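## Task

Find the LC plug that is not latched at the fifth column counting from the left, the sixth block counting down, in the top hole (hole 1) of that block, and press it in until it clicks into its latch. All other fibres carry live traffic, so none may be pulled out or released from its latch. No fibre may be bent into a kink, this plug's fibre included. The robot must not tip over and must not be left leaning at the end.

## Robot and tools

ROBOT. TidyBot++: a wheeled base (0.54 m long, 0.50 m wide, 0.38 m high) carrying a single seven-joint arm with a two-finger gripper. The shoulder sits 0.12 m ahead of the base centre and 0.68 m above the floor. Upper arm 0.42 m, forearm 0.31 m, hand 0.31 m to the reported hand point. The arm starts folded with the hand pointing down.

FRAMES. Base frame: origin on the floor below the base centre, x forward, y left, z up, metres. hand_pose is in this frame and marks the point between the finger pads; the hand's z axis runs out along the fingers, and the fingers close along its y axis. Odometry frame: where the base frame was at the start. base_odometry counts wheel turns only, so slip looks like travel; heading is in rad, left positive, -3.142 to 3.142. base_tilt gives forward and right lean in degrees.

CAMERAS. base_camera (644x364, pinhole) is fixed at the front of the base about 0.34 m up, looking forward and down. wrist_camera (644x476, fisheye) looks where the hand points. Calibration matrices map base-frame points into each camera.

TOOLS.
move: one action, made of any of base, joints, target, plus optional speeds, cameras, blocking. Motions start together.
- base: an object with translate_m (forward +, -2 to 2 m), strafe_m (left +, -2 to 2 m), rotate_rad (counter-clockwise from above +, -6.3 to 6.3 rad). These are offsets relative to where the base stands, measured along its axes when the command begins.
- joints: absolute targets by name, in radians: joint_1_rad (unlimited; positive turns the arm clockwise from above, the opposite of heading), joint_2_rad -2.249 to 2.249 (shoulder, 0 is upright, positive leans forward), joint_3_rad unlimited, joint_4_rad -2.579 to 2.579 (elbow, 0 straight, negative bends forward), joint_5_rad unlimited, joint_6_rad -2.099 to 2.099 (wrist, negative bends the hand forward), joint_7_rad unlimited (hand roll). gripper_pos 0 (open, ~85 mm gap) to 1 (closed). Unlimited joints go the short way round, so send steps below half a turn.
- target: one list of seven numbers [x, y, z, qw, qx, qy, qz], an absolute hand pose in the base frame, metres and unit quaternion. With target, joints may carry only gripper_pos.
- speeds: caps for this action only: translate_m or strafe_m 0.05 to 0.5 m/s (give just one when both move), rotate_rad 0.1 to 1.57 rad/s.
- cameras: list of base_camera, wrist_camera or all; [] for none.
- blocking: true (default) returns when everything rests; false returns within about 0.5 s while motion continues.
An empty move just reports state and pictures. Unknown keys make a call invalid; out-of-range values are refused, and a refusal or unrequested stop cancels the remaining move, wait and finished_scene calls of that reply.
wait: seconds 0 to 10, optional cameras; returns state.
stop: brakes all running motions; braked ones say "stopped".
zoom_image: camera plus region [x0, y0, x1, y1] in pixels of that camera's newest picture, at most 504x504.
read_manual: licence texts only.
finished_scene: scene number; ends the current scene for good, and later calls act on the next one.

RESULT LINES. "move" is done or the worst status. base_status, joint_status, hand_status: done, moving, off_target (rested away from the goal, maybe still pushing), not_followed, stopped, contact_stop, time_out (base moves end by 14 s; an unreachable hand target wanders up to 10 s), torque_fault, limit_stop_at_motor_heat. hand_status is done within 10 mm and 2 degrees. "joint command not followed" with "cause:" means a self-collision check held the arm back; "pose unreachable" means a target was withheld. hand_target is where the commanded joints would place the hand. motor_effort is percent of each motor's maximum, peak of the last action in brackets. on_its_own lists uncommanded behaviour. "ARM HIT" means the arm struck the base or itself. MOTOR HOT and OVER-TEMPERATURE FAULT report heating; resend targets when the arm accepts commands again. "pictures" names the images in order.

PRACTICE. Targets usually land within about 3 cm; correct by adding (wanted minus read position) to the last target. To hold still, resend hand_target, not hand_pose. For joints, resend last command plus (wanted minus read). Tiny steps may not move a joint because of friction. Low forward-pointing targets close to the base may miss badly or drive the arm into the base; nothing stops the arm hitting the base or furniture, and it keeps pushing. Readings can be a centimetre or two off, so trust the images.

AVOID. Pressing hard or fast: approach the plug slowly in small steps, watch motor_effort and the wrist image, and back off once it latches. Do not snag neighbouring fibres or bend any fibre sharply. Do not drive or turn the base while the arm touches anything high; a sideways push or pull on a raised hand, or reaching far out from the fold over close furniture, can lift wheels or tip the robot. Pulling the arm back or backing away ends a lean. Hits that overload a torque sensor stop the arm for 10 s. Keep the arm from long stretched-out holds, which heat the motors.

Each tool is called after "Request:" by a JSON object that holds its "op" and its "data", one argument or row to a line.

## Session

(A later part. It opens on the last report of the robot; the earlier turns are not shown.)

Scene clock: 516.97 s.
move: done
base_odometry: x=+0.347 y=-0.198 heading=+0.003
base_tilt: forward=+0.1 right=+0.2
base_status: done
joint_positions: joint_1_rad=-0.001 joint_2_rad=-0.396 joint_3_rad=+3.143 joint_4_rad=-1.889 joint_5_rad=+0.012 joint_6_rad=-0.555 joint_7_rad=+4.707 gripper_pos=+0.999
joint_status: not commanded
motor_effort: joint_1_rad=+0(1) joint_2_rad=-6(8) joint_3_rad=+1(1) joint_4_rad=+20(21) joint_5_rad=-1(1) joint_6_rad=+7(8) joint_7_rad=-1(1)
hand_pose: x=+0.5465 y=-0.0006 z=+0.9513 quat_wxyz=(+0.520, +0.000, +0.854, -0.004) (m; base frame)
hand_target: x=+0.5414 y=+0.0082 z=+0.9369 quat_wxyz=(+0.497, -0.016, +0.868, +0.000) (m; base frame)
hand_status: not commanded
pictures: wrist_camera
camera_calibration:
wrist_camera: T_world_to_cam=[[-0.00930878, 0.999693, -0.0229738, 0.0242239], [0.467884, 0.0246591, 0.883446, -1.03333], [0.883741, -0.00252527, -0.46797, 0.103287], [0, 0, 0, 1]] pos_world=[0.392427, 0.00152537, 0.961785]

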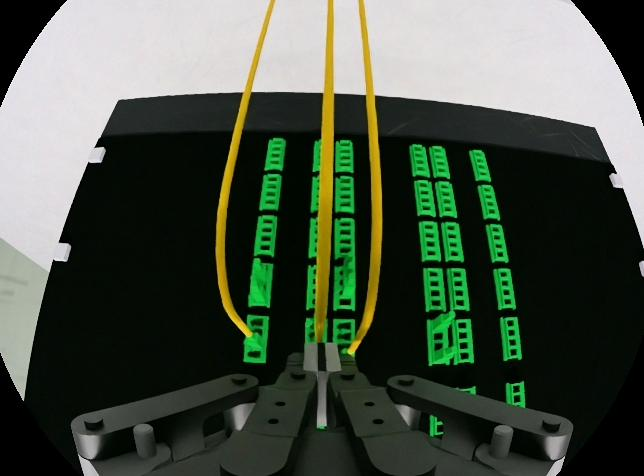

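Request:
{"op": "move", "data": {
  "base": {"translate_m":0.004},
  "speeds": {"translate_m":0.05},
  "cameras": ["wrist_camera"]
}}

Request:
{"op": "zoom_image", "data": {
  "camera": "wrist_camera",
  "region": [290, 300, 350, 360]
}}

Request:
{"op": "move", "data": {
  "base": {"translate_m":0.004},
  "speeds": {"translate_m":0.05},
  "cameras": ["wrist_camera"]
}}

Request:
{"op": "zoom_image", "data": {
  "camera": "wrist_camera",
  "region": [290, 300, 350, 360]
}}

Scene clock: 522.63 s.
move: done
base_odometry: x=+0.351 y=-0.198 heading=+0.004
base_tilt: forward=+0.1 right=+0.2
base_status: done
joint_positions: joint_1_rad=-0.001 joint_2_rad=-0.396 joint_3_rad=+3.143 joint_4_rad=-1.889 joint_5_rad=+0.012 joint_6_rad=-0.555 joint_7_rad=+4.707 gripper_pos=+0.999
joint_status: not commanded
motor_effort: joint_1_rad=+1(1) joint_2_rad=-6(8) joint_3_rad=+0(1) joint_4_rad=+20(21) joint_5_rad=-1(1) joint_6_rad=+7(8) joint_7_rad=+0(1)
hand_pose: x=+0.5465 y=-0.0006 z=+0.9515 quat_wxyz=(+0.520, +0.000, +0.854, -0.004) (m; base frame)
hand_target: x=+0.5414 y=+0.0082 z=+0.9369 quat_wxyz=(+0.497, -0.016, +0.868, +0.000) (m; base frame)
hand_status: not commanded
pictures: wrist_camera
camera_calibration:
wrist_camera: T_world_to_cam=[[-0.00930117, 0.999693, -0.0229768, 0.0242279], [0.467599, 0.024659, 0.883597, -1.03353], [0.883892, -0.00252544, -0.467684, 0.102972], [0, 0, 0, 1]] pos_world=[0.392484, 0.00152532, 0.961935]

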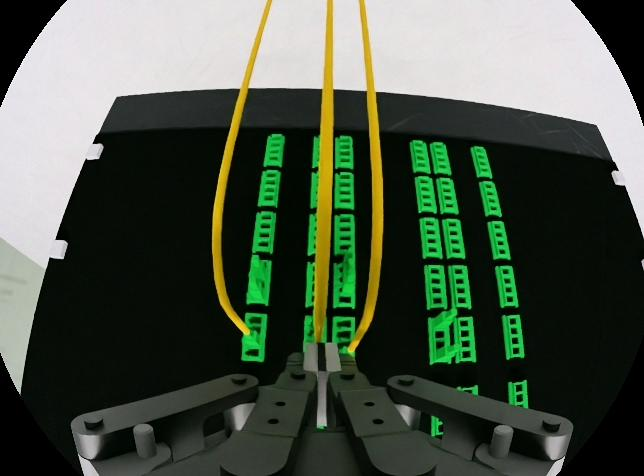

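Scaled by 8.400.

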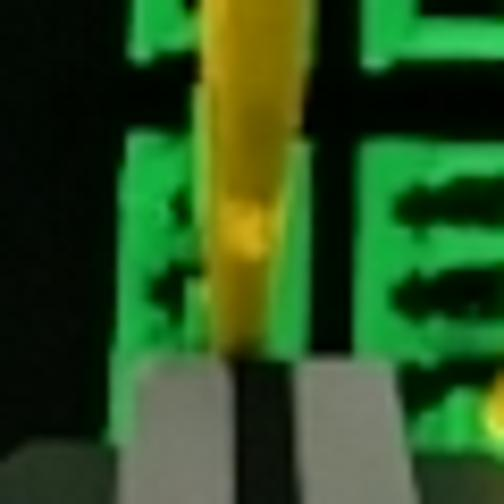

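Scene clock: 523.17 s.
move: done
base_odometry: x=+0.355 y=-0.198 heading=+0.004
base_tilt: forward=+0.1 right=+0.2
base_status: done
joint_positions: joint_1_rad=-0.001 joint_2_rad=-0.396 joint_3_rad=+3.143 joint_4_rad=-1.889 joint_5_rad=+0.012 joint_6_rad=-0.555 joint_7_rad=+4.707 gripper_pos=+0.999
joint_status: not commanded
motor_effort: joint_1_rad=+0(1) joint_2_rad=-6(8) joint_3_rad=+0(1) joint_4_rad=+20(20) joint_5_rad=-1(1) joint_6_rad=+8(8) joint_7_rad=-1(1)
hand_pose: x=+0.5466 y=-0.0006 z=+0.9517 quat_wxyz=(+0.520, +0.000, +0.854, -0.004) (m; base frame)
hand_target: x=+0.5414 y=+0.0082 z=+0.9369 quat_wxyz=(+0.497, -0.016, +0.868, +0.000) (m; base frame)
hand_status: not commanded
pictures: wrist_camera
camera_calibration:
wrist_camera: T_world_to_cam=[[-0.00929356, 0.999693, -0.0229798, 0.0242316], [0.467313, 0.0246589, 0.883748, -1.03371], [0.884043, -0.00252558, -0.467399, 0.102665], [0, 0, 0, 1]] pos_world=[0.392531, 0.00152526, 0.962081]

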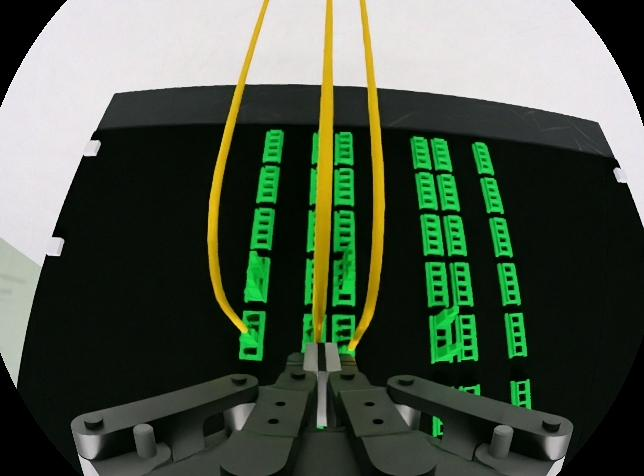

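Scaled by 8.400.

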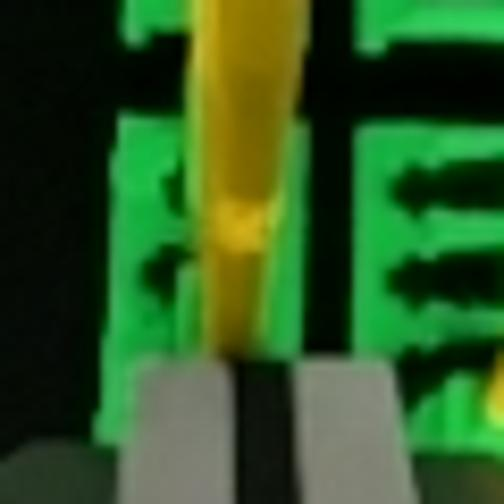

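Request:
{"op": "move", "data": {
  "base": {"translate_m": 0.004, "strafe_m": -0.0015},
  "speeds": {"translate_m": 0.05},
  "cameras": ["wrist_camera"]
}}

Request:
{"op": "zoom_image", "data": {
  "camera": "wrist_camera",
  "region": [280, 280, 370, 370]
}}

Scene clock: 541.93 s.
move: done
base_odometry: x=+0.359 y=-0.200 heading=+0.004
base_tilt: forward=+0.1 right=+0.1
base_status: done
joint_positions: joint_1_rad=-0.001 joint_2_rad=-0.396 joint_3_rad=+3.143 joint_4_rad=-1.889 joint_5_rad=+0.012 joint_6_rad=-0.555 joint_7_rad=+4.707 gripper_pos=+0.999
joint_status: not commanded
motor_effort: joint_1_rad=+0(1) joint_2_rad=-5(9) joint_3_rad=+0(2) joint_4_rad=+20(21) joint_5_rad=-1(1) joint_6_rad=+7(8) joint_7_rad=-1(1)
hand_pose: x=+0.5466 y=-0.0006 z=+0.9516 quat_wxyz=(+0.520, +0.000, +0.854, -0.004) (m; base frame)
hand_target: x=+0.5414 y=+0.0082 z=+0.9369 quat_wxyz=(+0.497, -0.016, +0.868, +0.000) (m; base frame)
hand_status: not commanded
pictures: wrist_camera
camera_calibration:
wrist_camera: T_world_to_cam=[[-0.00932265, 0.999692, -0.0229905, 0.024243], [0.46739, 0.0246818, 0.883706, -1.03372], [0.884002, -0.00250705, -0.467477, 0.1027], [0, 0, 0, 1]] pos_world=[0.392589, 0.00153591, 0.962071]

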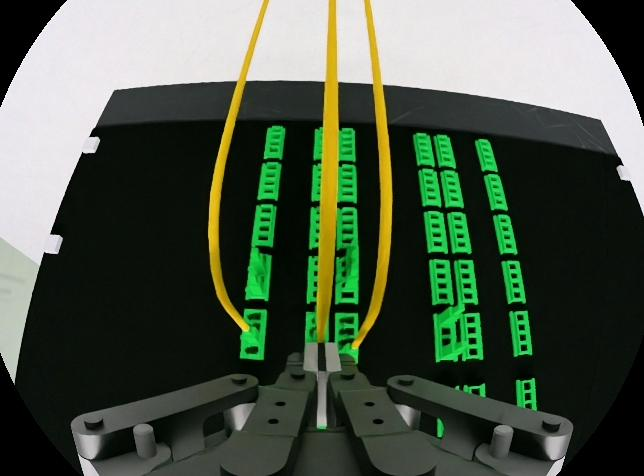

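Scaled by 5.600.

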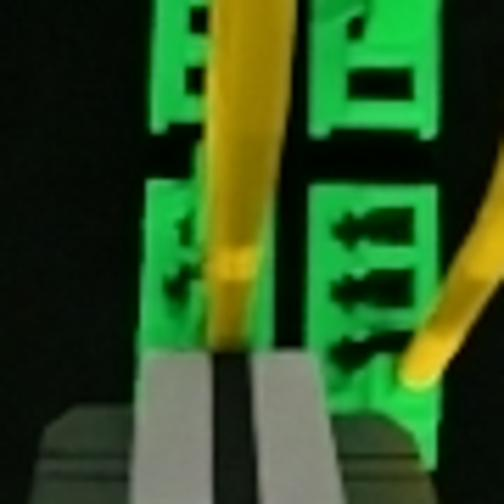

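Request:
{"op": "move", "data": {
  "base": {"translate_m": 0.005},
  "speeds": {"translate_m": 0.05},
  "cameras": ["wrist_camera"]
}}

Request:
{"op": "zoom_image", "data": {
  "camera": "wrist_camera",
  "region": [290, 300, 350, 360]
}}

Request:
{"op": "move", "data": {
  "base": {"translate_m": 0.004},
  "speeds": {"translate_m": 0.05},
  "cameras": ["wrist_camera"]
}}

Request:
{"op": "zoom_image", "data": {
  "camera": "wrist_camera",
  "region": [290, 300, 350, 360]
}}

Scene clock: 549.07 s.
move: done
base_odometry: x=+0.365 y=-0.200 heading=+0.005
base_tilt: forward=+0.1 right=+0.3
base_status: done
joint_positions: joint_1_rad=-0.001 joint_2_rad=-0.396 joint_3_rad=+3.143 joint_4_rad=-1.888 joint_5_rad=+0.012 joint_6_rad=-0.555 joint_7_rad=+4.707 gripper_pos=+0.999
joint_status: not commanded
motor_effort: joint_1_rad=+1(1) joint_2_rad=-6(9) joint_3_rad=+0(1) joint_4_rad=+21(21) joint_5_rad=-1(1) joint_6_rad=+7(8) joint_7_rad=+0(1)
hand_pose: x=+0.5468 y=-0.0006 z=+0.9522 quat_wxyz=(+0.520, +0.000, +0.854, -0.004) (m; base frame)
hand_target: x=+0.5414 y=+0.0082 z=+0.9369 quat_wxyz=(+0.497, -0.016, +0.868, +0.000) (m; base frame)
hand_status: not commanded
pictures: wrist_camera
camera_calibration:
wrist_camera: T_world_to_cam=[[-0.00930189, 0.999692, -0.0229984, 0.0242538], [0.466639, 0.0246812, 0.884103, -1.03425], [0.884399, -0.0025081, -0.466725, 0.101876], [0, 0, 0, 1]] pos_world=[0.392748, 0.00153569, 0.962489]

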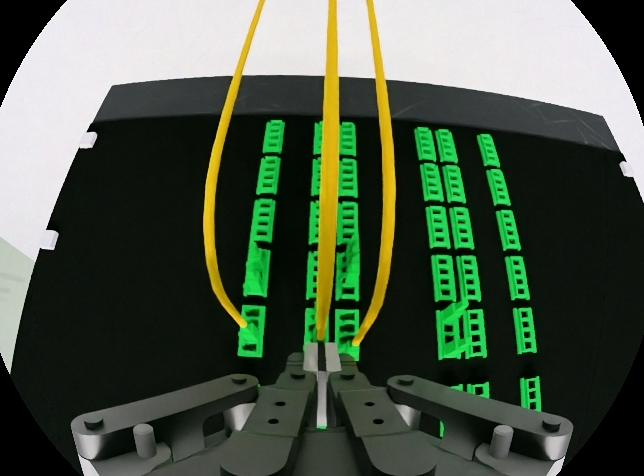

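Scaled by 8.400.

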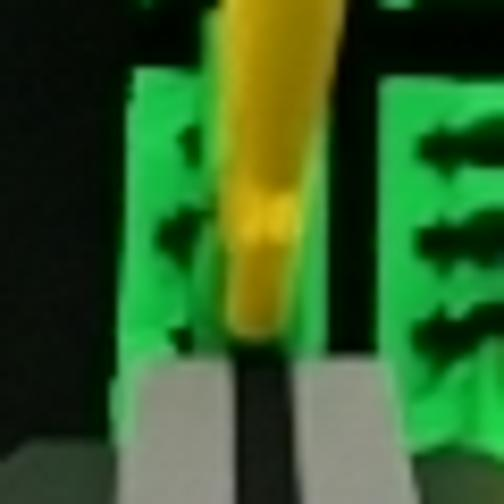

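Scene clock: 549.53 s.
move: done
base_odometry: x=+0.369 y=-0.200 heading=+0.005
base_tilt: forward=+0.1 right=+0.2
base_status: done
joint_positions: joint_1_rad=-0.001 joint_2_rad=-0.396 joint_3_rad=+3.143 joint_4_rad=-1.887 joint_5_rad=+0.012 joint_6_rad=-0.556 joint_7_rad=+4.707 gripper_pos=+0.999
joint_status: not commanded
motor_effort: joint_1_rad=+0(1) joint_2_rad=-4(7) joint_3_rad=+0(1) joint_4_rad=+20(21) joint_5_rad=-1(1) joint_6_rad=+8(9) joint_7_rad=-1(1)
hand_pose: x=+0.5466 y=-0.0006 z=+0.9523 quat_wxyz=(+0.520, +0.000, +0.854, -0.004) (m; base frame)
hand_target: x=+0.5414 y=+0.0082 z=+0.9369 quat_wxyz=(+0.497, -0.016, +0.868, +0.000) (m; base frame)
hand_status: not commanded
pictures: wrist_camera
camera_calibration:
wrist_camera: T_world_to_cam=[[-0.00929603, 0.999692, -0.0229976, 0.0242522], [0.466628, 0.0246778, 0.884109, -1.03426], [0.884405, -0.00251261, -0.466714, 0.102049], [0, 0, 0, 1]] pos_world=[0.392589, 0.00153489, 0.962586]

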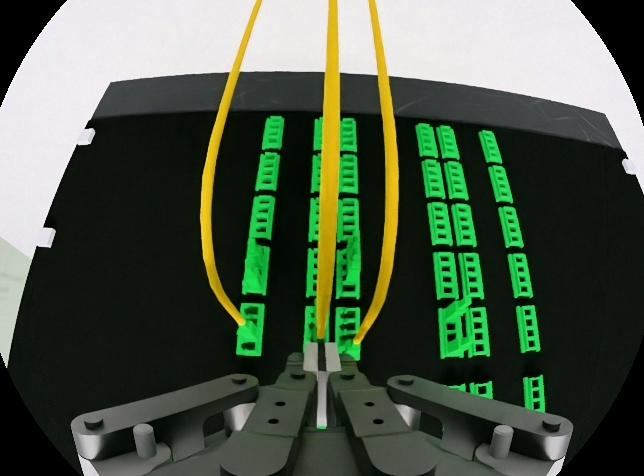

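Scaled by 8.400.

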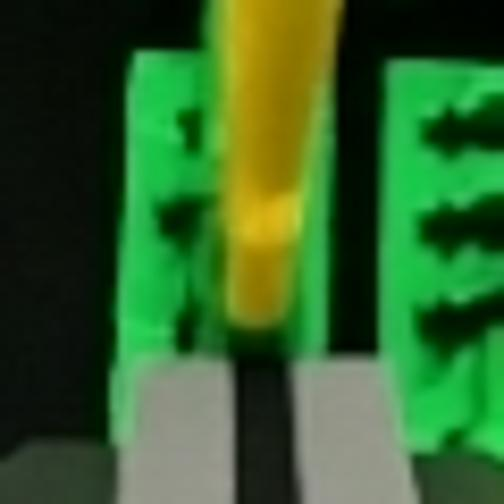

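Request:
{"op": "zoom_image", "data": {
  "camera": "wrist_camera",
  "region": [306, 322, 336, 346]
}}

Scaled by 16.800.

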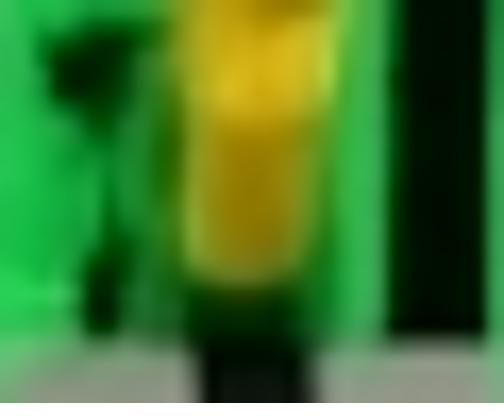

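Request:
{"op": "move", "data": {
  "base": {"translate_m": -0.022},
  "speeds": {"translate_m": 0.05},
  "cameras": []
}}

Request:
{"op": "move", "data": {
  "joints": {"joint_4_rad": -1.899},
  "cameras": ["wrist_camera"]
}}

Request:
{"op": "zoom_image", "data": {
  "camera": "wrist_camera",
  "region": [290, 300, 350, 360]
}}

Scene clock: 582.17 s.
move: done
base_odometry: x=+0.347 y=-0.200 heading=+0.005
base_tilt: forward=+0.1 right=+0.2
base_status: done
joint_positions: joint_1_rad=-0.001 joint_2_rad=-0.396 joint_3_rad=+3.143 joint_4_rad=-1.887 joint_5_rad=+0.012 joint_6_rad=-0.557 joint_7_rad=+4.707 gripper_pos=+0.999
joint_status: not commanded
motor_effort: joint_1_rad=+0(1) joint_2_rad=-7(10) joint_3_rad=+1(1) joint_4_rad=+21(21) joint_5_rad=-1(1) joint_6_rad=+7(8) joint_7_rad=+0(1)
hand_pose: x=+0.5467 y=-0.0006 z=+0.9519 quat_wxyz=(+0.520, +0.000, +0.854, -0.004) (m; base frame)
hand_target: x=+0.5414 y=+0.0082 z=+0.9369 quat_wxyz=(+0.497, -0.016, +0.868, +0.000) (m; base frame)
hand_status: not commanded
pictures: none
No camera images: "cameras" was empty.

Scene clock: 582.67 s.
move: done
base_odometry: x=+0.347 y=-0.200 heading=+0.005
base_tilt: forward=+0.2 right=+0.2
base_status: not commanded
joint_positions: joint_1_rad=-0.001 joint_2_rad=-0.396 joint_3_rad=+3.143 joint_4_rad=-1.889 joint_5_rad=+0.012 joint_6_rad=-0.557 joint_7_rad=+4.707 gripper_pos=+0.999
joint_status: all done
motor_effort: joint_1_rad=+1(1) joint_2_rad=-6(7) joint_3_rad=+1(1) joint_4_rad=+19(22) joint_5_rad=-1(1) joint_6_rad=+6(8) joint_7_rad=-1(1)
hand_pose: x=+0.5465 y=-0.0006 z=+0.9509 quat_wxyz=(+0.519, +0.000, +0.855, -0.004) (m; base frame)
hand_target: x=+0.5396 y=+0.0082 z=+0.9293 quat_wxyz=(+0.491, -0.016, +0.871, +0.000) (m; base frame)
hand_status: not commanded
pictures: wrist_camera
camera_calibration:
wrist_camera: T_world_to_cam=[[-0.00935745, 0.999692, -0.022969, 0.0242265], [0.469384, 0.0246734, 0.882649, -1.03304], [0.882945, -0.00252194, -0.46947, 0.104934], [0, 0, 0, 1]] pos_world=[0.392468, 0.00153416, 0.961632]

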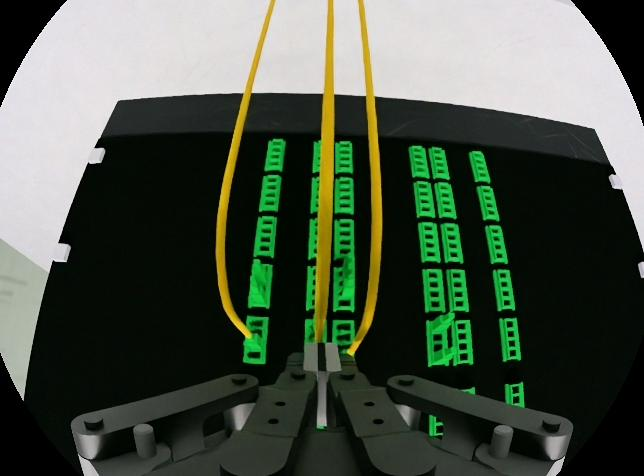

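Scaled by 8.400.

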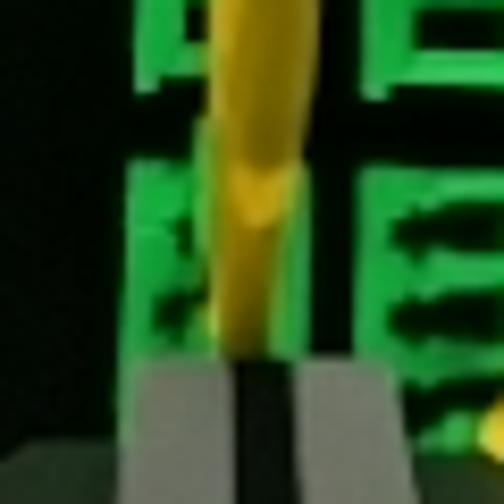

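Request:
{"op": "move", "data": {
  "joints": {"joint_4_rad": -1.903},
  "base": {"strafe_m": -0.0008},
  "cameras": []
}}

Request:
{"op": "move", "data": {
  "base": {"translate_m": 0.011},
  "speeds": {"translate_m": 0.05},
  "cameras": ["wrist_camera"]
}}

Request:
{"op": "zoom_image", "data": {
  "camera": "wrist_camera",
  "region": [290, 300, 350, 360]
}}

Scene clock: 589.17 s.
move: done
base_odometry: x=+0.347 y=-0.200 heading=+0.005
base_tilt: forward=+0.1 right=+0.2
base_status: done
joint_positions: joint_1_rad=-0.002 joint_2_rad=-0.396 joint_3_rad=+3.143 joint_4_rad=-1.889 joint_5_rad=+0.012 joint_6_rad=-0.557 joint_7_rad=+4.707 gripper_pos=+0.999
joint_status: all done
motor_effort: joint_1_rad=+1(1) joint_2_rad=-6(7) joint_3_rad=+1(2) joint_4_rad=+20(20) joint_5_rad=-1(1) joint_6_rad=+6(7) joint_7_rad=-1(1)
hand_pose: x=+0.5465 y=-0.0005 z=+0.9508 quat_wxyz=(+0.519, +0.000, +0.855, -0.003) (m; base frame)
hand_target: x=+0.5390 y=+0.0081 z=+0.9270 quat_wxyz=(+0.490, -0.016, +0.872, +0.000) (m; base frame)
hand_status: not commanded
pictures: none
No camera images: "cameras" was empty.

Scene clock: 589.83 s.
move: done
base_odometry: x=+0.358 y=-0.200 heading=+0.005
base_tilt: forward=+0.1 right=+0.1
base_status: done
joint_positions: joint_1_rad=-0.002 joint_2_rad=-0.396 joint_3_rad=+3.143 joint_4_rad=-1.889 joint_5_rad=+0.012 joint_6_rad=-0.557 joint_7_rad=+4.707 gripper_pos=+0.999
joint_status: not commanded
motor_effort: joint_1_rad=+1(1) joint_2_rad=-4(6) joint_3_rad=+0(2) joint_4_rad=+18(20) joint_5_rad=-1(1) joint_6_rad=+6(7) joint_7_rad=+0(1)
hand_pose: x=+0.5463 y=-0.0005 z=+0.9513 quat_wxyz=(+0.519, +0.000, +0.855, -0.003) (m; base frame)
hand_target: x=+0.5390 y=+0.0081 z=+0.9270 quat_wxyz=(+0.490, -0.016, +0.872, +0.000) (m; base frame)
hand_status: not commanded
pictures: wrist_camera
camera_calibration:
wrist_camera: T_world_to_cam=[[-0.00970473, 0.999687, -0.0230441, 0.02432], [0.468598, 0.0249048, 0.88306, -1.03327], [0.883358, -0.00222857, -0.468693, 0.104344], [0, 0, 0, 1]] pos_world=[0.392251, 0.00165347, 0.961904]

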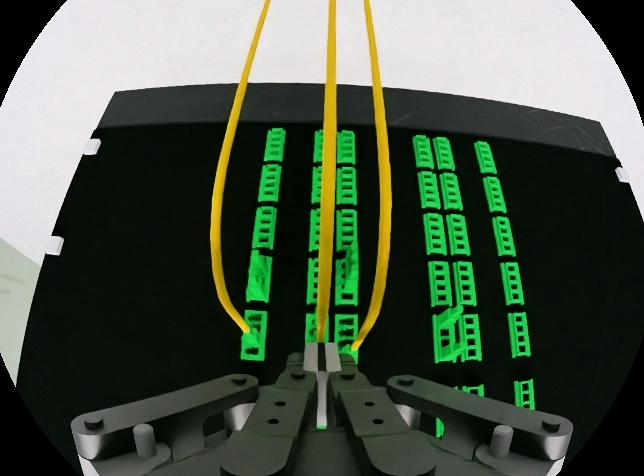

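Scaled by 8.400.

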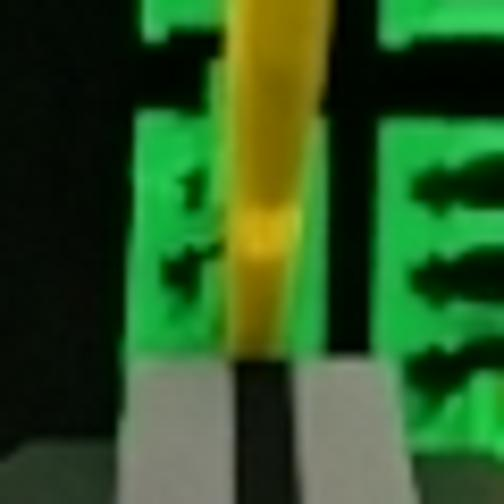

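Request:
{"op": "move", "data": {
  "base": {"translate_m": 0.008},
  "speeds": {"translate_m": 0.05},
  "cameras": ["wrist_camera"]
}}

Request:
{"op": "zoom_image", "data": {
  "camera": "wrist_camera",
  "region": [290, 300, 350, 360]
}}

Request:
{"op": "move", "data": {
  "base": {"translate_m": 0.004},
  "speeds": {"translate_m": 0.05},
  "cameras": ["wrist_camera"]
}}

Request:
{"op": "zoom_image", "data": {
  "camera": "wrist_camera",
  "region": [290, 300, 350, 360]
}}

Scene clock: 599.70 s.
move: done
base_odometry: x=+0.366 y=-0.201 heading=+0.005
base_tilt: forward=+0.1 right=+0.1
base_status: done
joint_positions: joint_1_rad=-0.002 joint_2_rad=-0.397 joint_3_rad=+3.143 joint_4_rad=-1.888 joint_5_rad=+0.012 joint_6_rad=-0.557 joint_7_rad=+4.707 gripper_pos=+0.999
joint_status: not commanded
motor_effort: joint_1_rad=+1(1) joint_2_rad=-4(7) joint_3_rad=+0(1) joint_4_rad=+18(20) joint_5_rad=-1(1) joint_6_rad=+5(7) joint_7_rad=-1(1)
hand_pose: x=+0.5463 y=-0.0005 z=+0.9518 quat_wxyz=(+0.520, +0.000, +0.854, -0.003) (m; base frame)
hand_target: x=+0.5390 y=+0.0081 z=+0.9270 quat_wxyz=(+0.490, -0.016, +0.872, +0.000) (m; base frame)
hand_status: not commanded
pictures: wrist_camera
camera_calibration:
wrist_camera: T_world_to_cam=[[-0.0096814, 0.999687, -0.0230527, 0.0243289], [0.467743, 0.0249035, 0.883513, -1.03374], [0.883811, -0.00222909, -0.467838, 0.103514], [0, 0, 0, 1]] pos_world=[0.392274, 0.0016532, 0.962311]

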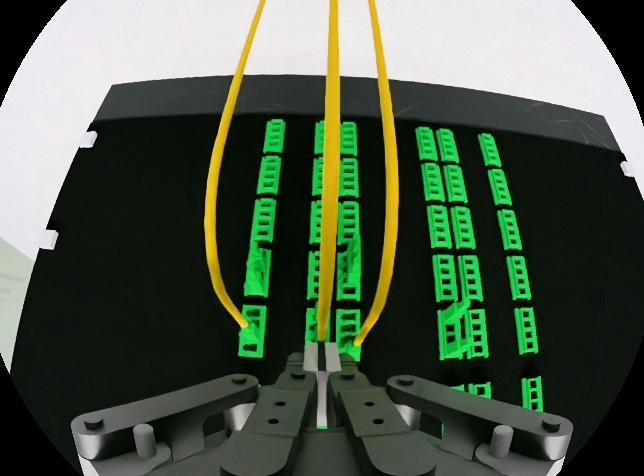

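Scaled by 8.400.

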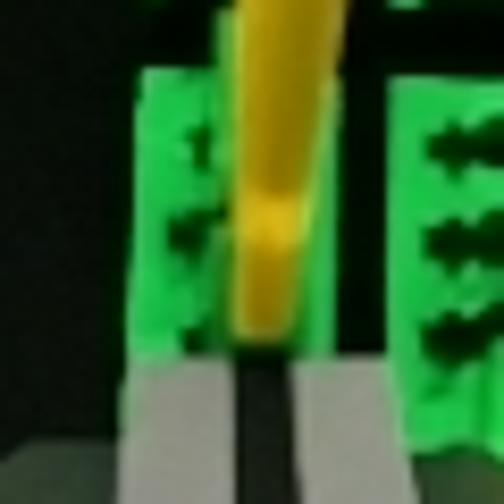

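Scene clock: 600.17 s.
move: done
base_odometry: x=+0.370 y=-0.201 heading=+0.005
base_tilt: forward=+0.1 right=+0.2
base_status: done
joint_positions: joint_1_rad=-0.002 joint_2_rad=-0.399 joint_3_rad=+3.143 joint_4_rad=-1.888 joint_5_rad=+0.012 joint_6_rad=-0.560 joint_7_rad=+4.707 gripper_pos=+0.999
joint_status: not commanded
motor_effort: joint_1_rad=+0(1) joint_2_rad=-5(6) joint_3_rad=+1(1) joint_4_rad=+19(19) joint_5_rad=-1(1) joint_6_rad=+6(10) joint_7_rad=+0(1)
hand_pose: x=+0.5452 y=-0.0005 z=+0.9519 quat_wxyz=(+0.519, +0.000, +0.854, -0.003) (m; base frame)
hand_target: x=+0.5390 y=+0.0081 z=+0.9270 quat_wxyz=(+0.490, -0.016, +0.872, +0.000) (m; base frame)
hand_status: not commanded
pictures: wrist_camera
camera_calibration:
wrist_camera: T_world_to_cam=[[-0.00966427, 0.999688, -0.0230388, 0.0243092], [0.468547, 0.0248812, 0.883088, -1.03333], [0.883386, -0.00226036, -0.468642, 0.105578], [0, 0, 0, 1]] pos_world=[0.391134, 0.00164759, 0.962562]

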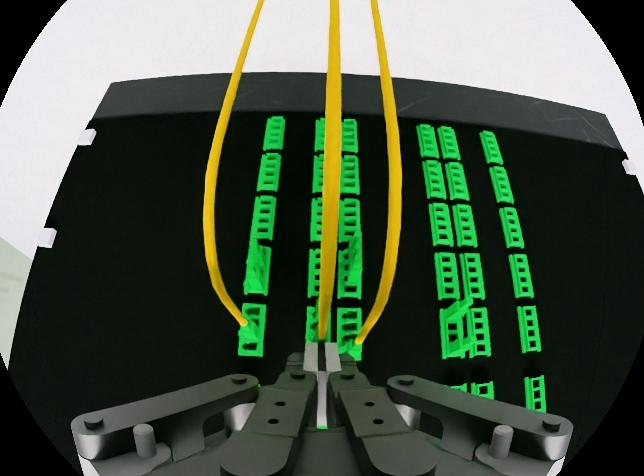

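Scaled by 8.400.

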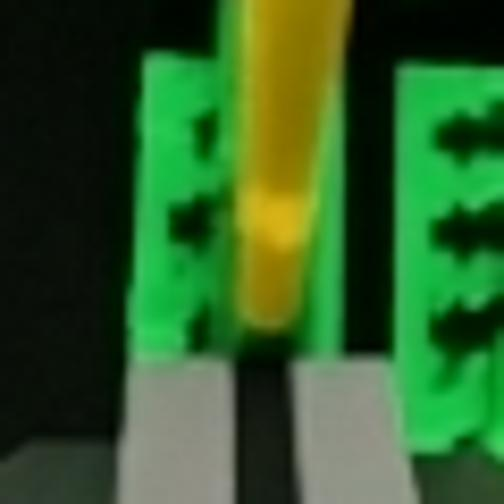

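Request:
{"op": "move", "data": {
  "base": {"translate_m": 0.004},
  "speeds": {"translate_m": 0.05},
  "cameras": ["wrist_camera"]
}}

Request:
{"op": "zoom_image", "data": {
  "camera": "wrist_camera",
  "region": [290, 300, 350, 360]
}}

Request:
{"op": "move", "data": {
  "base": {"translate_m": 0.004},
  "speeds": {"translate_m": 0.05},
  "cameras": ["wrist_camera"]
}}

Request:
{"op": "zoom_image", "data": {
  "camera": "wrist_camera",
  "region": [290, 300, 350, 360]
}}

Scene clock: 606.50 s.
move: done
base_odometry: x=+0.374 y=-0.201 heading=+0.005
base_tilt: forward=+0.1 right=+0.2
base_status: done
joint_positions: joint_1_rad=-0.002 joint_2_rad=-0.403 joint_3_rad=+3.143 joint_4_rad=-1.888 joint_5_rad=+0.012 joint_6_rad=-0.564 joint_7_rad=+4.707 gripper_pos=+0.999
joint_status: not commanded
motor_effort: joint_1_rad=+1(2) joint_2_rad=-3(5) joint_3_rad=+1(2) joint_4_rad=+18(20) joint_5_rad=-1(1) joint_6_rad=+6(9) joint_7_rad=-1(1)
hand_pose: x=+0.5436 y=-0.0004 z=+0.9524 quat_wxyz=(+0.519, +0.000, +0.855, -0.003) (m; base frame)
hand_target: x=+0.5390 y=+0.0081 z=+0.9270 quat_wxyz=(+0.490, -0.016, +0.872, +0.000) (m; base frame)
hand_status: not commanded
pictures: wrist_camera
camera_calibration:
wrist_camera: T_world_to_cam=[[-0.00985575, 0.999685, -0.0230632, 0.0243394], [0.468815, 0.0249919, 0.882943, -1.03303], [0.883241, -0.00211033, -0.468914, 0.107452], [0, 0, 0, 1]] pos_world=[0.389633, 0.00171231, 0.96305]

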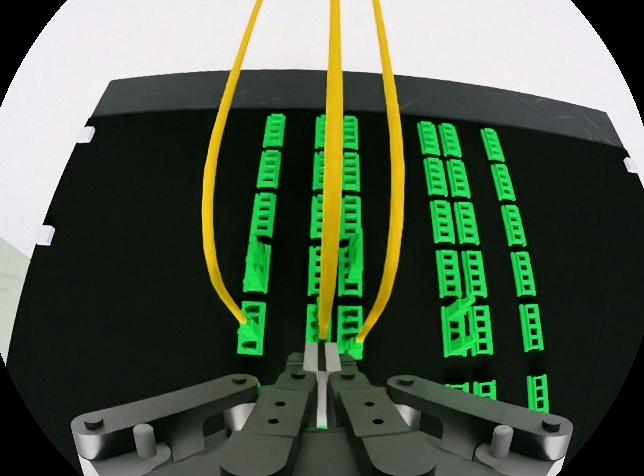

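Scaled by 8.400.

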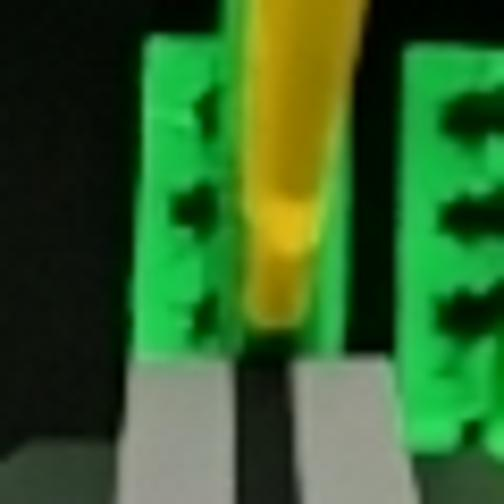

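Scene clock: 606.97 s.
move: done
base_odometry: x=+0.379 y=-0.201 heading=+0.005
base_tilt: forward=+0.2 right=+0.2
base_status: done
joint_positions: joint_1_rad=-0.002 joint_2_rad=-0.405 joint_3_rad=+3.143 joint_4_rad=-1.888 joint_5_rad=+0.012 joint_6_rad=-0.564 joint_7_rad=+4.707 gripper_pos=+0.999
joint_status: not commanded
motor_effort: joint_1_rad=+0(2) joint_2_rad=-3(4) joint_3_rad=+1(1) joint_4_rad=+18(20) joint_5_rad=-1(1) joint_6_rad=+6(8) joint_7_rad=-1(1)
hand_pose: x=+0.5430 y=-0.0004 z=+0.9535 quat_wxyz=(+0.520, +0.000, +0.854, -0.003) (m; base frame)
hand_target: x=+0.5390 y=+0.0081 z=+0.9270 quat_wxyz=(+0.490, -0.016, +0.872, +0.000) (m; base frame)
hand_status: not commanded
pictures: wrist_camera
camera_calibration:
wrist_camera: T_world_to_cam=[[-0.0097947, 0.999686, -0.0230841, 0.0243478], [0.466534, 0.0249872, 0.88415, -1.03365], [0.884449, -0.00210953, -0.466632, 0.105743], [0, 0, 0, 1]] pos_world=[0.388946, 0.00171091, 0.963804]

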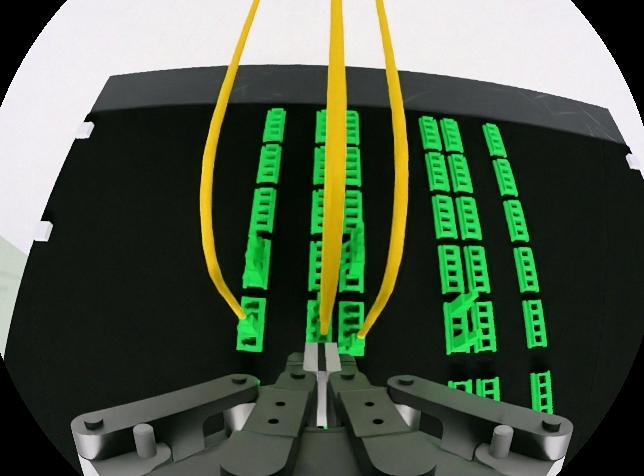

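Scaled by 8.400.

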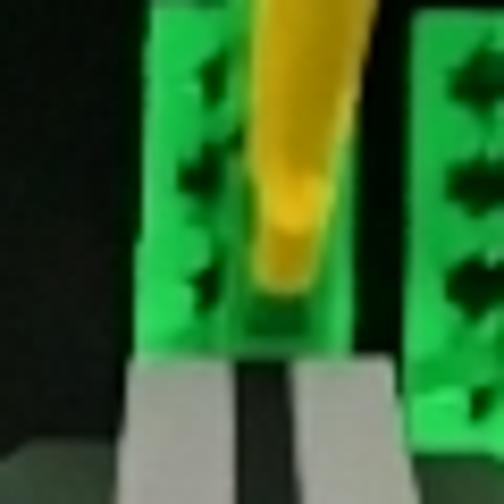

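Request:
{"op": "move", "data": {
  "base": {"translate_m": -0.032},
  "speeds": {"translate_m": 0.08},
  "cameras": []
}}

Request:
{"op": "move", "data": {
  "joints": {"joint_2_rad": -0.364, "joint_4_rad": -1.806, "joint_6_rad": -0.715, "gripper_pos": 0.96},
  "cameras": ["wrist_camera"]
}}

Request:
{"op": "zoom_image", "data": {
  "camera": "wrist_camera",
  "region": [290, 300, 350, 360]
}}

Scene clock: 656.33 s.
move: done
base_odometry: x=+0.346 y=-0.201 heading=+0.005
base_tilt: forward=+0.1 right=+0.2
base_status: done
joint_positions: joint_1_rad=-0.002 joint_2_rad=-0.401 joint_3_rad=+3.143 joint_4_rad=-1.889 joint_5_rad=+0.012 joint_6_rad=-0.564 joint_7_rad=+4.707 gripper_pos=+0.999
joint_status: not commanded
motor_effort: joint_1_rad=+0(1) joint_2_rad=-7(8) joint_3_rad=+0(1) joint_4_rad=+21(21) joint_5_rad=-1(1) joint_6_rad=+7(8) joint_7_rad=-1(1)
hand_pose: x=+0.5440 y=-0.0004 z=+0.9512 quat_wxyz=(+0.518, +0.000, +0.855, -0.003) (m; base frame)
hand_target: x=+0.5390 y=+0.0081 z=+0.9270 quat_wxyz=(+0.490, -0.016, +0.872, +0.000) (m; base frame)
hand_status: not commanded
pictures: none
No camera images: "cameras" was empty.

Scene clock: 657.47 s.
move: done
base_odometry: x=+0.346 y=-0.201 heading=+0.005
base_tilt: forward=+0.1 right=+0.2
base_status: not commanded
joint_positions: joint_1_rad=-0.002 joint_2_rad=-0.387 joint_3_rad=+3.143 joint_4_rad=-1.818 joint_5_rad=+0.012 joint_6_rad=-0.657 joint_7_rad=+4.707 gripper_pos=+0.960
joint_status: all done
motor_effort: joint_1_rad=+0(1) joint_2_rad=-7(8) joint_3_rad=+0(1) joint_4_rad=+21(22) joint_5_rad=-1(1) joint_6_rad=+8(8) joint_7_rad=+0(1)
hand_pose: x=+0.5422 y=-0.0007 z=+0.9613 quat_wxyz=(+0.503, +0.000, +0.864, -0.004) (m; base frame)
hand_target: x=+0.5402 y=+0.0084 z=+0.9432 quat_wxyz=(+0.473, -0.017, +0.881, +0.000) (m; base frame)
hand_status: not commanded
pictures: wrist_camera
camera_calibration:
wrist_camera: T_world_to_cam=[[-0.0096851, 0.999696, -0.0226649, 0.024337], [0.502393, 0.0244623, 0.864293, -1.04047], [0.864585, -0.00301592, -0.502477, 0.155333], [0, 0, 0, 1]] pos_world=[0.388661, 0.00159114, 0.977873]

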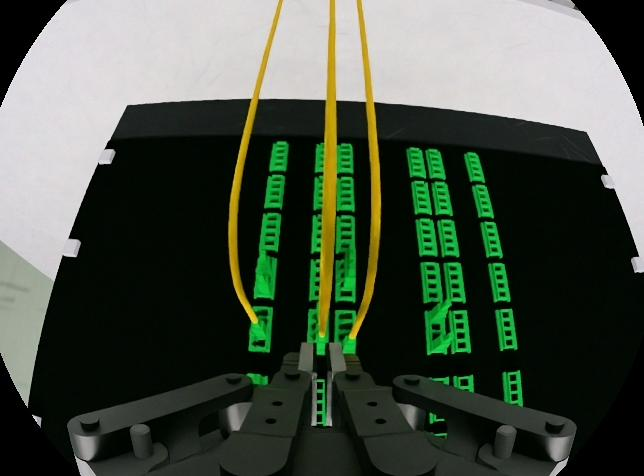

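Scaled by 8.400.

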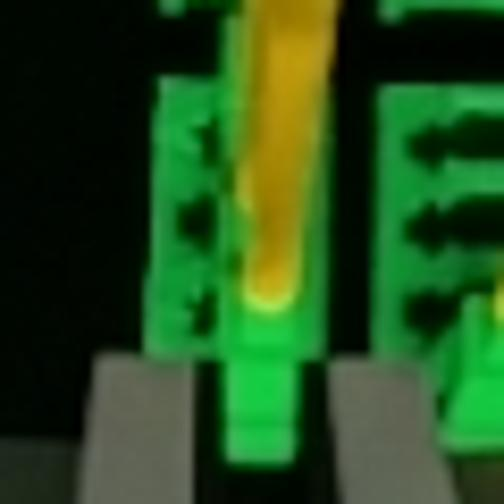

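Request:
{"op": "move", "data": {
  "joints": {"joint_4_rad": -1.840},
  "cameras": ["wrist_camera"]
}}

Request:
{"op": "zoom_image", "data": {
  "camera": "wrist_camera",
  "region": [290, 300, 350, 360]
}}

Scene clock: 666.67 s.
move: done
base_odometry: x=+0.346 y=-0.201 heading=+0.005
base_tilt: forward=+0.1 right=+0.2
base_status: not commanded
joint_positions: joint_1_rad=-0.002 joint_2_rad=-0.386 joint_3_rad=+3.143 joint_4_rad=-1.833 joint_5_rad=+0.012 joint_6_rad=-0.658 joint_7_rad=+4.707 gripper_pos=+0.960
joint_status: all done
motor_effort: joint_1_rad=+1(1) joint_2_rad=-7(8) joint_3_rad=+0(1) joint_4_rad=+21(22) joint_5_rad=-1(1) joint_6_rad=+8(8) joint_7_rad=+0(1)
hand_pose: x=+0.5404 y=-0.0007 z=+0.9519 quat_wxyz=(+0.495, +0.000, +0.869, -0.004) (m; base frame)
hand_target: x=+0.5354 y=+0.0084 z=+0.9238 quat_wxyz=(+0.458, -0.017, +0.889, +0.000) (m; base frame)
hand_status: not commanded
pictures: wrist_camera
camera_calibration:
wrist_camera: T_world_to_cam=[[-0.0100642, 0.999696, -0.0225049, 0.024162], [0.517407, 0.0244652, 0.85539, -1.03108], [0.85568, -0.00303534, -0.517496, 0.171205], [0, 0, 0, 1]] pos_world=[0.387234, 0.00159055, 0.971116]

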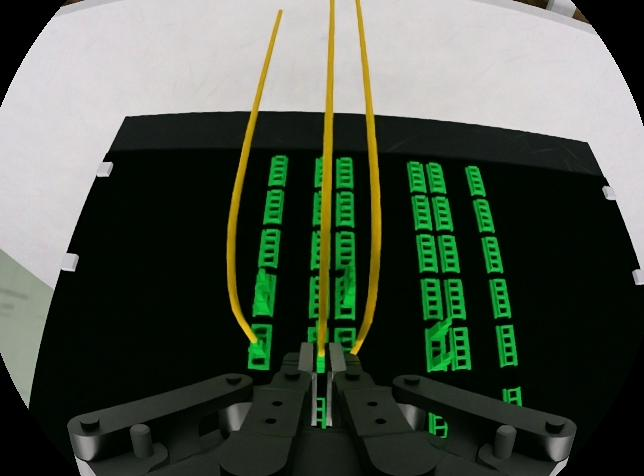

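Scaled by 8.400.

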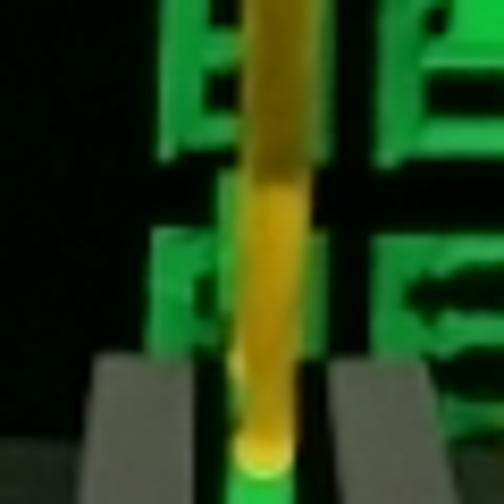

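Request:
{"op": "move", "data": {
  "joints": {"joint_4_rad": -1.846},
  "cameras": []
}}

Request:
{"op": "move", "data": {
  "base": {"translate_m": 0.012},
  "speeds": {"translate_m": 0.05},
  "cameras": ["wrist_camera"]
}}

Request:
{"op": "zoom_image", "data": {
  "camera": "wrist_camera",
  "region": [290, 310, 350, 370]
}}

Scene clock: 671.53 s.
move: done
base_odometry: x=+0.346 y=-0.201 heading=+0.005
base_tilt: forward=+0.2 right=+0.2
base_status: not commanded
joint_positions: joint_1_rad=-0.002 joint_2_rad=-0.386 joint_3_rad=+3.143 joint_4_rad=-1.834 joint_5_rad=+0.012 joint_6_rad=-0.658 joint_7_rad=+4.707 gripper_pos=+0.960
joint_status: all done
motor_effort: joint_1_rad=+1(1) joint_2_rad=-7(7) joint_3_rad=+1(1) joint_4_rad=+21(21) joint_5_rad=-1(1) joint_6_rad=+7(8) joint_7_rad=+0(1)
hand_pose: x=+0.5403 y=-0.0007 z=+0.9511 quat_wxyz=(+0.495, +0.000, +0.869, -0.004) (m; base frame)
hand_target: x=+0.5345 y=+0.0084 z=+0.9205 quat_wxyz=(+0.455, -0.017, +0.890, +0.000) (m; base frame)
hand_status: not commanded
pictures: none
No camera images: "cameras" was empty.

Scene clock: 672.20 s.
move: done
base_odometry: x=+0.359 y=-0.201 heading=+0.004
base_tilt: forward=+0.1 right=+0.2
base_status: done
joint_positions: joint_1_rad=-0.002 joint_2_rad=-0.380 joint_3_rad=+3.143 joint_4_rad=-1.834 joint_5_rad=+0.012 joint_6_rad=-0.659 joint_7_rad=+4.707 gripper_pos=+0.960
joint_status: not commanded
motor_effort: joint_1_rad=+1(2) joint_2_rad=-7(9) joint_3_rad=+1(2) joint_4_rad=+21(21) joint_5_rad=+0(1) joint_6_rad=+7(8) joint_7_rad=+0(1)
hand_pose: x=+0.5417 y=-0.0005 z=+0.9485 quat_wxyz=(+0.492, +0.000, +0.871, -0.004) (m; base frame)
hand_target: x=+0.5345 y=+0.0084 z=+0.9205 quat_wxyz=(+0.455, -0.017, +0.890, +0.000) (m; base frame)
hand_status: not commanded
pictures: wrist_camera
camera_calibration:
wrist_camera: T_world_to_cam=[[-0.010607, 0.999691, -0.0224591, 0.0241841], [0.523965, 0.0246866, 0.851382, -1.02863], [0.851674, -0.00273716, -0.524065, 0.176804], [0, 0, 0, 1]] pos_world=[0.388645, 0.00170076, 0.968961]

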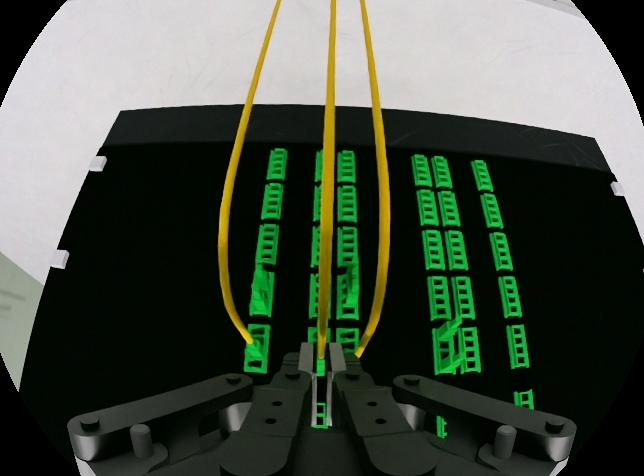

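Scaled by 8.400.

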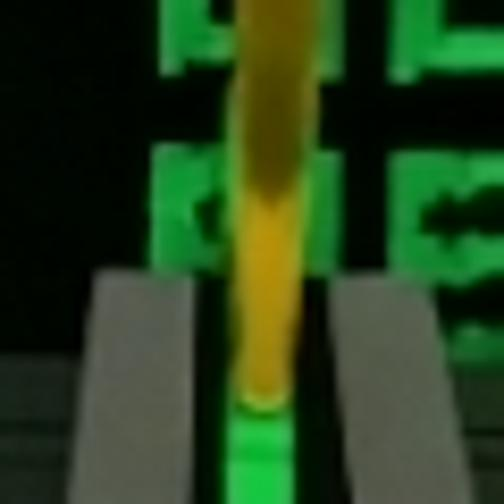

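Request:
{"op": "move", "data": {
  "base": {"translate_m": 0.013},
  "speeds": {"translate_m": 0.05},
  "cameras": ["wrist_camera"]
}}

Request:
{"op": "zoom_image", "data": {
  "camera": "wrist_camera",
  "region": [290, 310, 350, 370]
}}

Request:
{"op": "move", "data": {
  "base": {"translate_m": 0.004},
  "speeds": {"translate_m": 0.05},
  "cameras": ["wrist_camera"]
}}

Request:
{"op": "zoom_image", "data": {
  "camera": "wrist_camera",
  "region": [290, 310, 350, 370]
}}

Scene clock: 677.70 s.
move: done
base_odometry: x=+0.372 y=-0.201 heading=+0.004
base_tilt: forward=+0.1 right=+0.2
base_status: done
joint_positions: joint_1_rad=-0.003 joint_2_rad=-0.376 joint_3_rad=+3.142 joint_4_rad=-1.834 joint_5_rad=+0.012 joint_6_rad=-0.661 joint_7_rad=+4.707 gripper_pos=+0.960
joint_status: not commanded
motor_effort: joint_1_rad=+1(2) joint_2_rad=-7(10) joint_3_rad=+1(2) joint_4_rad=+21(21) joint_5_rad=+0(0) joint_6_rad=+7(8) joint_7_rad=-1(1)
hand_pose: x=+0.5424 y=+0.0000 z=+0.9463 quat_wxyz=(+0.489, -0.001, +0.872, -0.003) (m; base frame)
hand_target: x=+0.5345 y=+0.0084 z=+0.9205 quat_wxyz=(+0.455, -0.017, +0.890, +0.000) (m; base frame)
hand_status: not commanded
pictures: wrist_camera
camera_calibration:
wrist_camera: T_world_to_cam=[[-0.0119719, 0.999676, -0.0224478, 0.0243333], [0.52891, 0.0253827, 0.848298, -1.02695], [0.848594, -0.00171711, -0.529042, 0.181406], [0, 0, 0, 1]] pos_world=[0.389513, 0.00205268, 0.967675]

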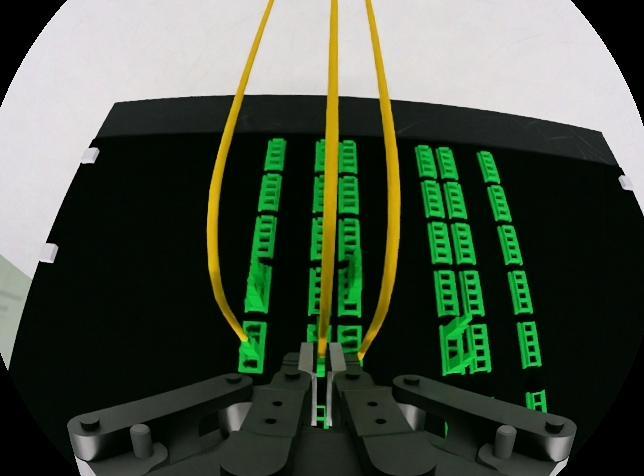

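Scaled by 8.400.

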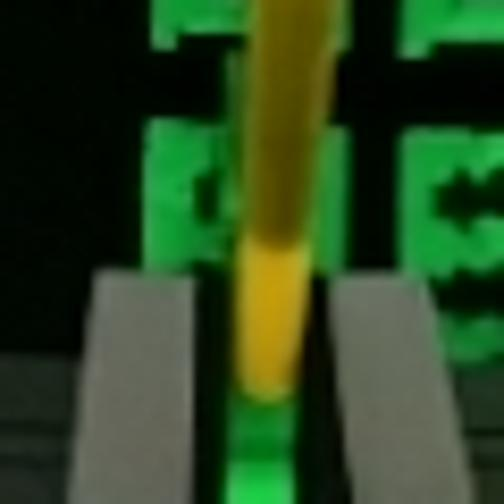

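Scene clock: 678.17 s.
move: done
base_odometry: x=+0.376 y=-0.201 heading=+0.004
base_tilt: forward=+0.1 right=+0.2
base_status: done
joint_positions: joint_1_rad=-0.004 joint_2_rad=-0.377 joint_3_rad=+3.142 joint_4_rad=-1.834 joint_5_rad=+0.012 joint_6_rad=-0.664 joint_7_rad=+4.707 gripper_pos=+0.960
joint_status: not commanded
motor_effort: joint_1_rad=+1(3) joint_2_rad=-6(8) joint_3_rad=+1(2) joint_4_rad=+20(21) joint_5_rad=+0(0) joint_6_rad=+7(8) joint_7_rad=+0(1)
hand_pose: x=+0.5419 y=+0.0006 z=+0.9457 quat_wxyz=(+0.488, -0.001, +0.873, -0.003) (m; base frame)
hand_target: x=+0.5345 y=+0.0084 z=+0.9205 quat_wxyz=(+0.455, -0.017, +0.890, +0.000) (m; base frame)
hand_status: not commanded
pictures: wrist_camera
camera_calibration:
wrist_camera: T_world_to_cam=[[-0.0133117, 0.999656, -0.0226047, 0.0245919], [0.530922, 0.026223, 0.847015, -1.02606], [0.847316, -0.000726079, -0.531089, 0.18415], [0, 0, 0, 1]] pos_world=[0.389051, 0.00245664, 0.967442]

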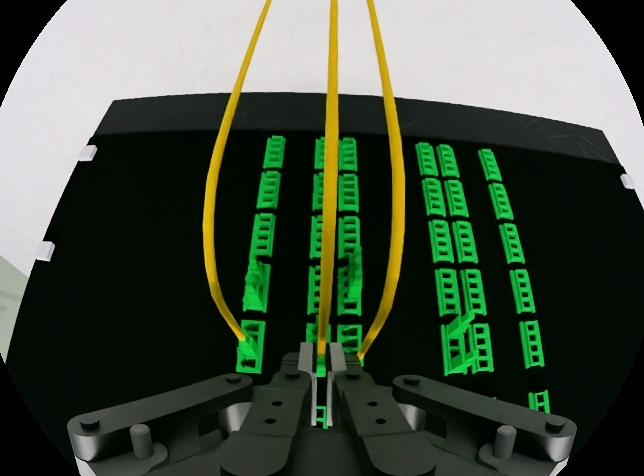

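Scaled by 8.400.

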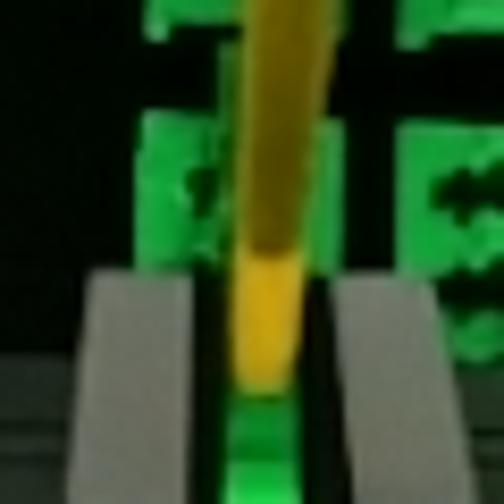

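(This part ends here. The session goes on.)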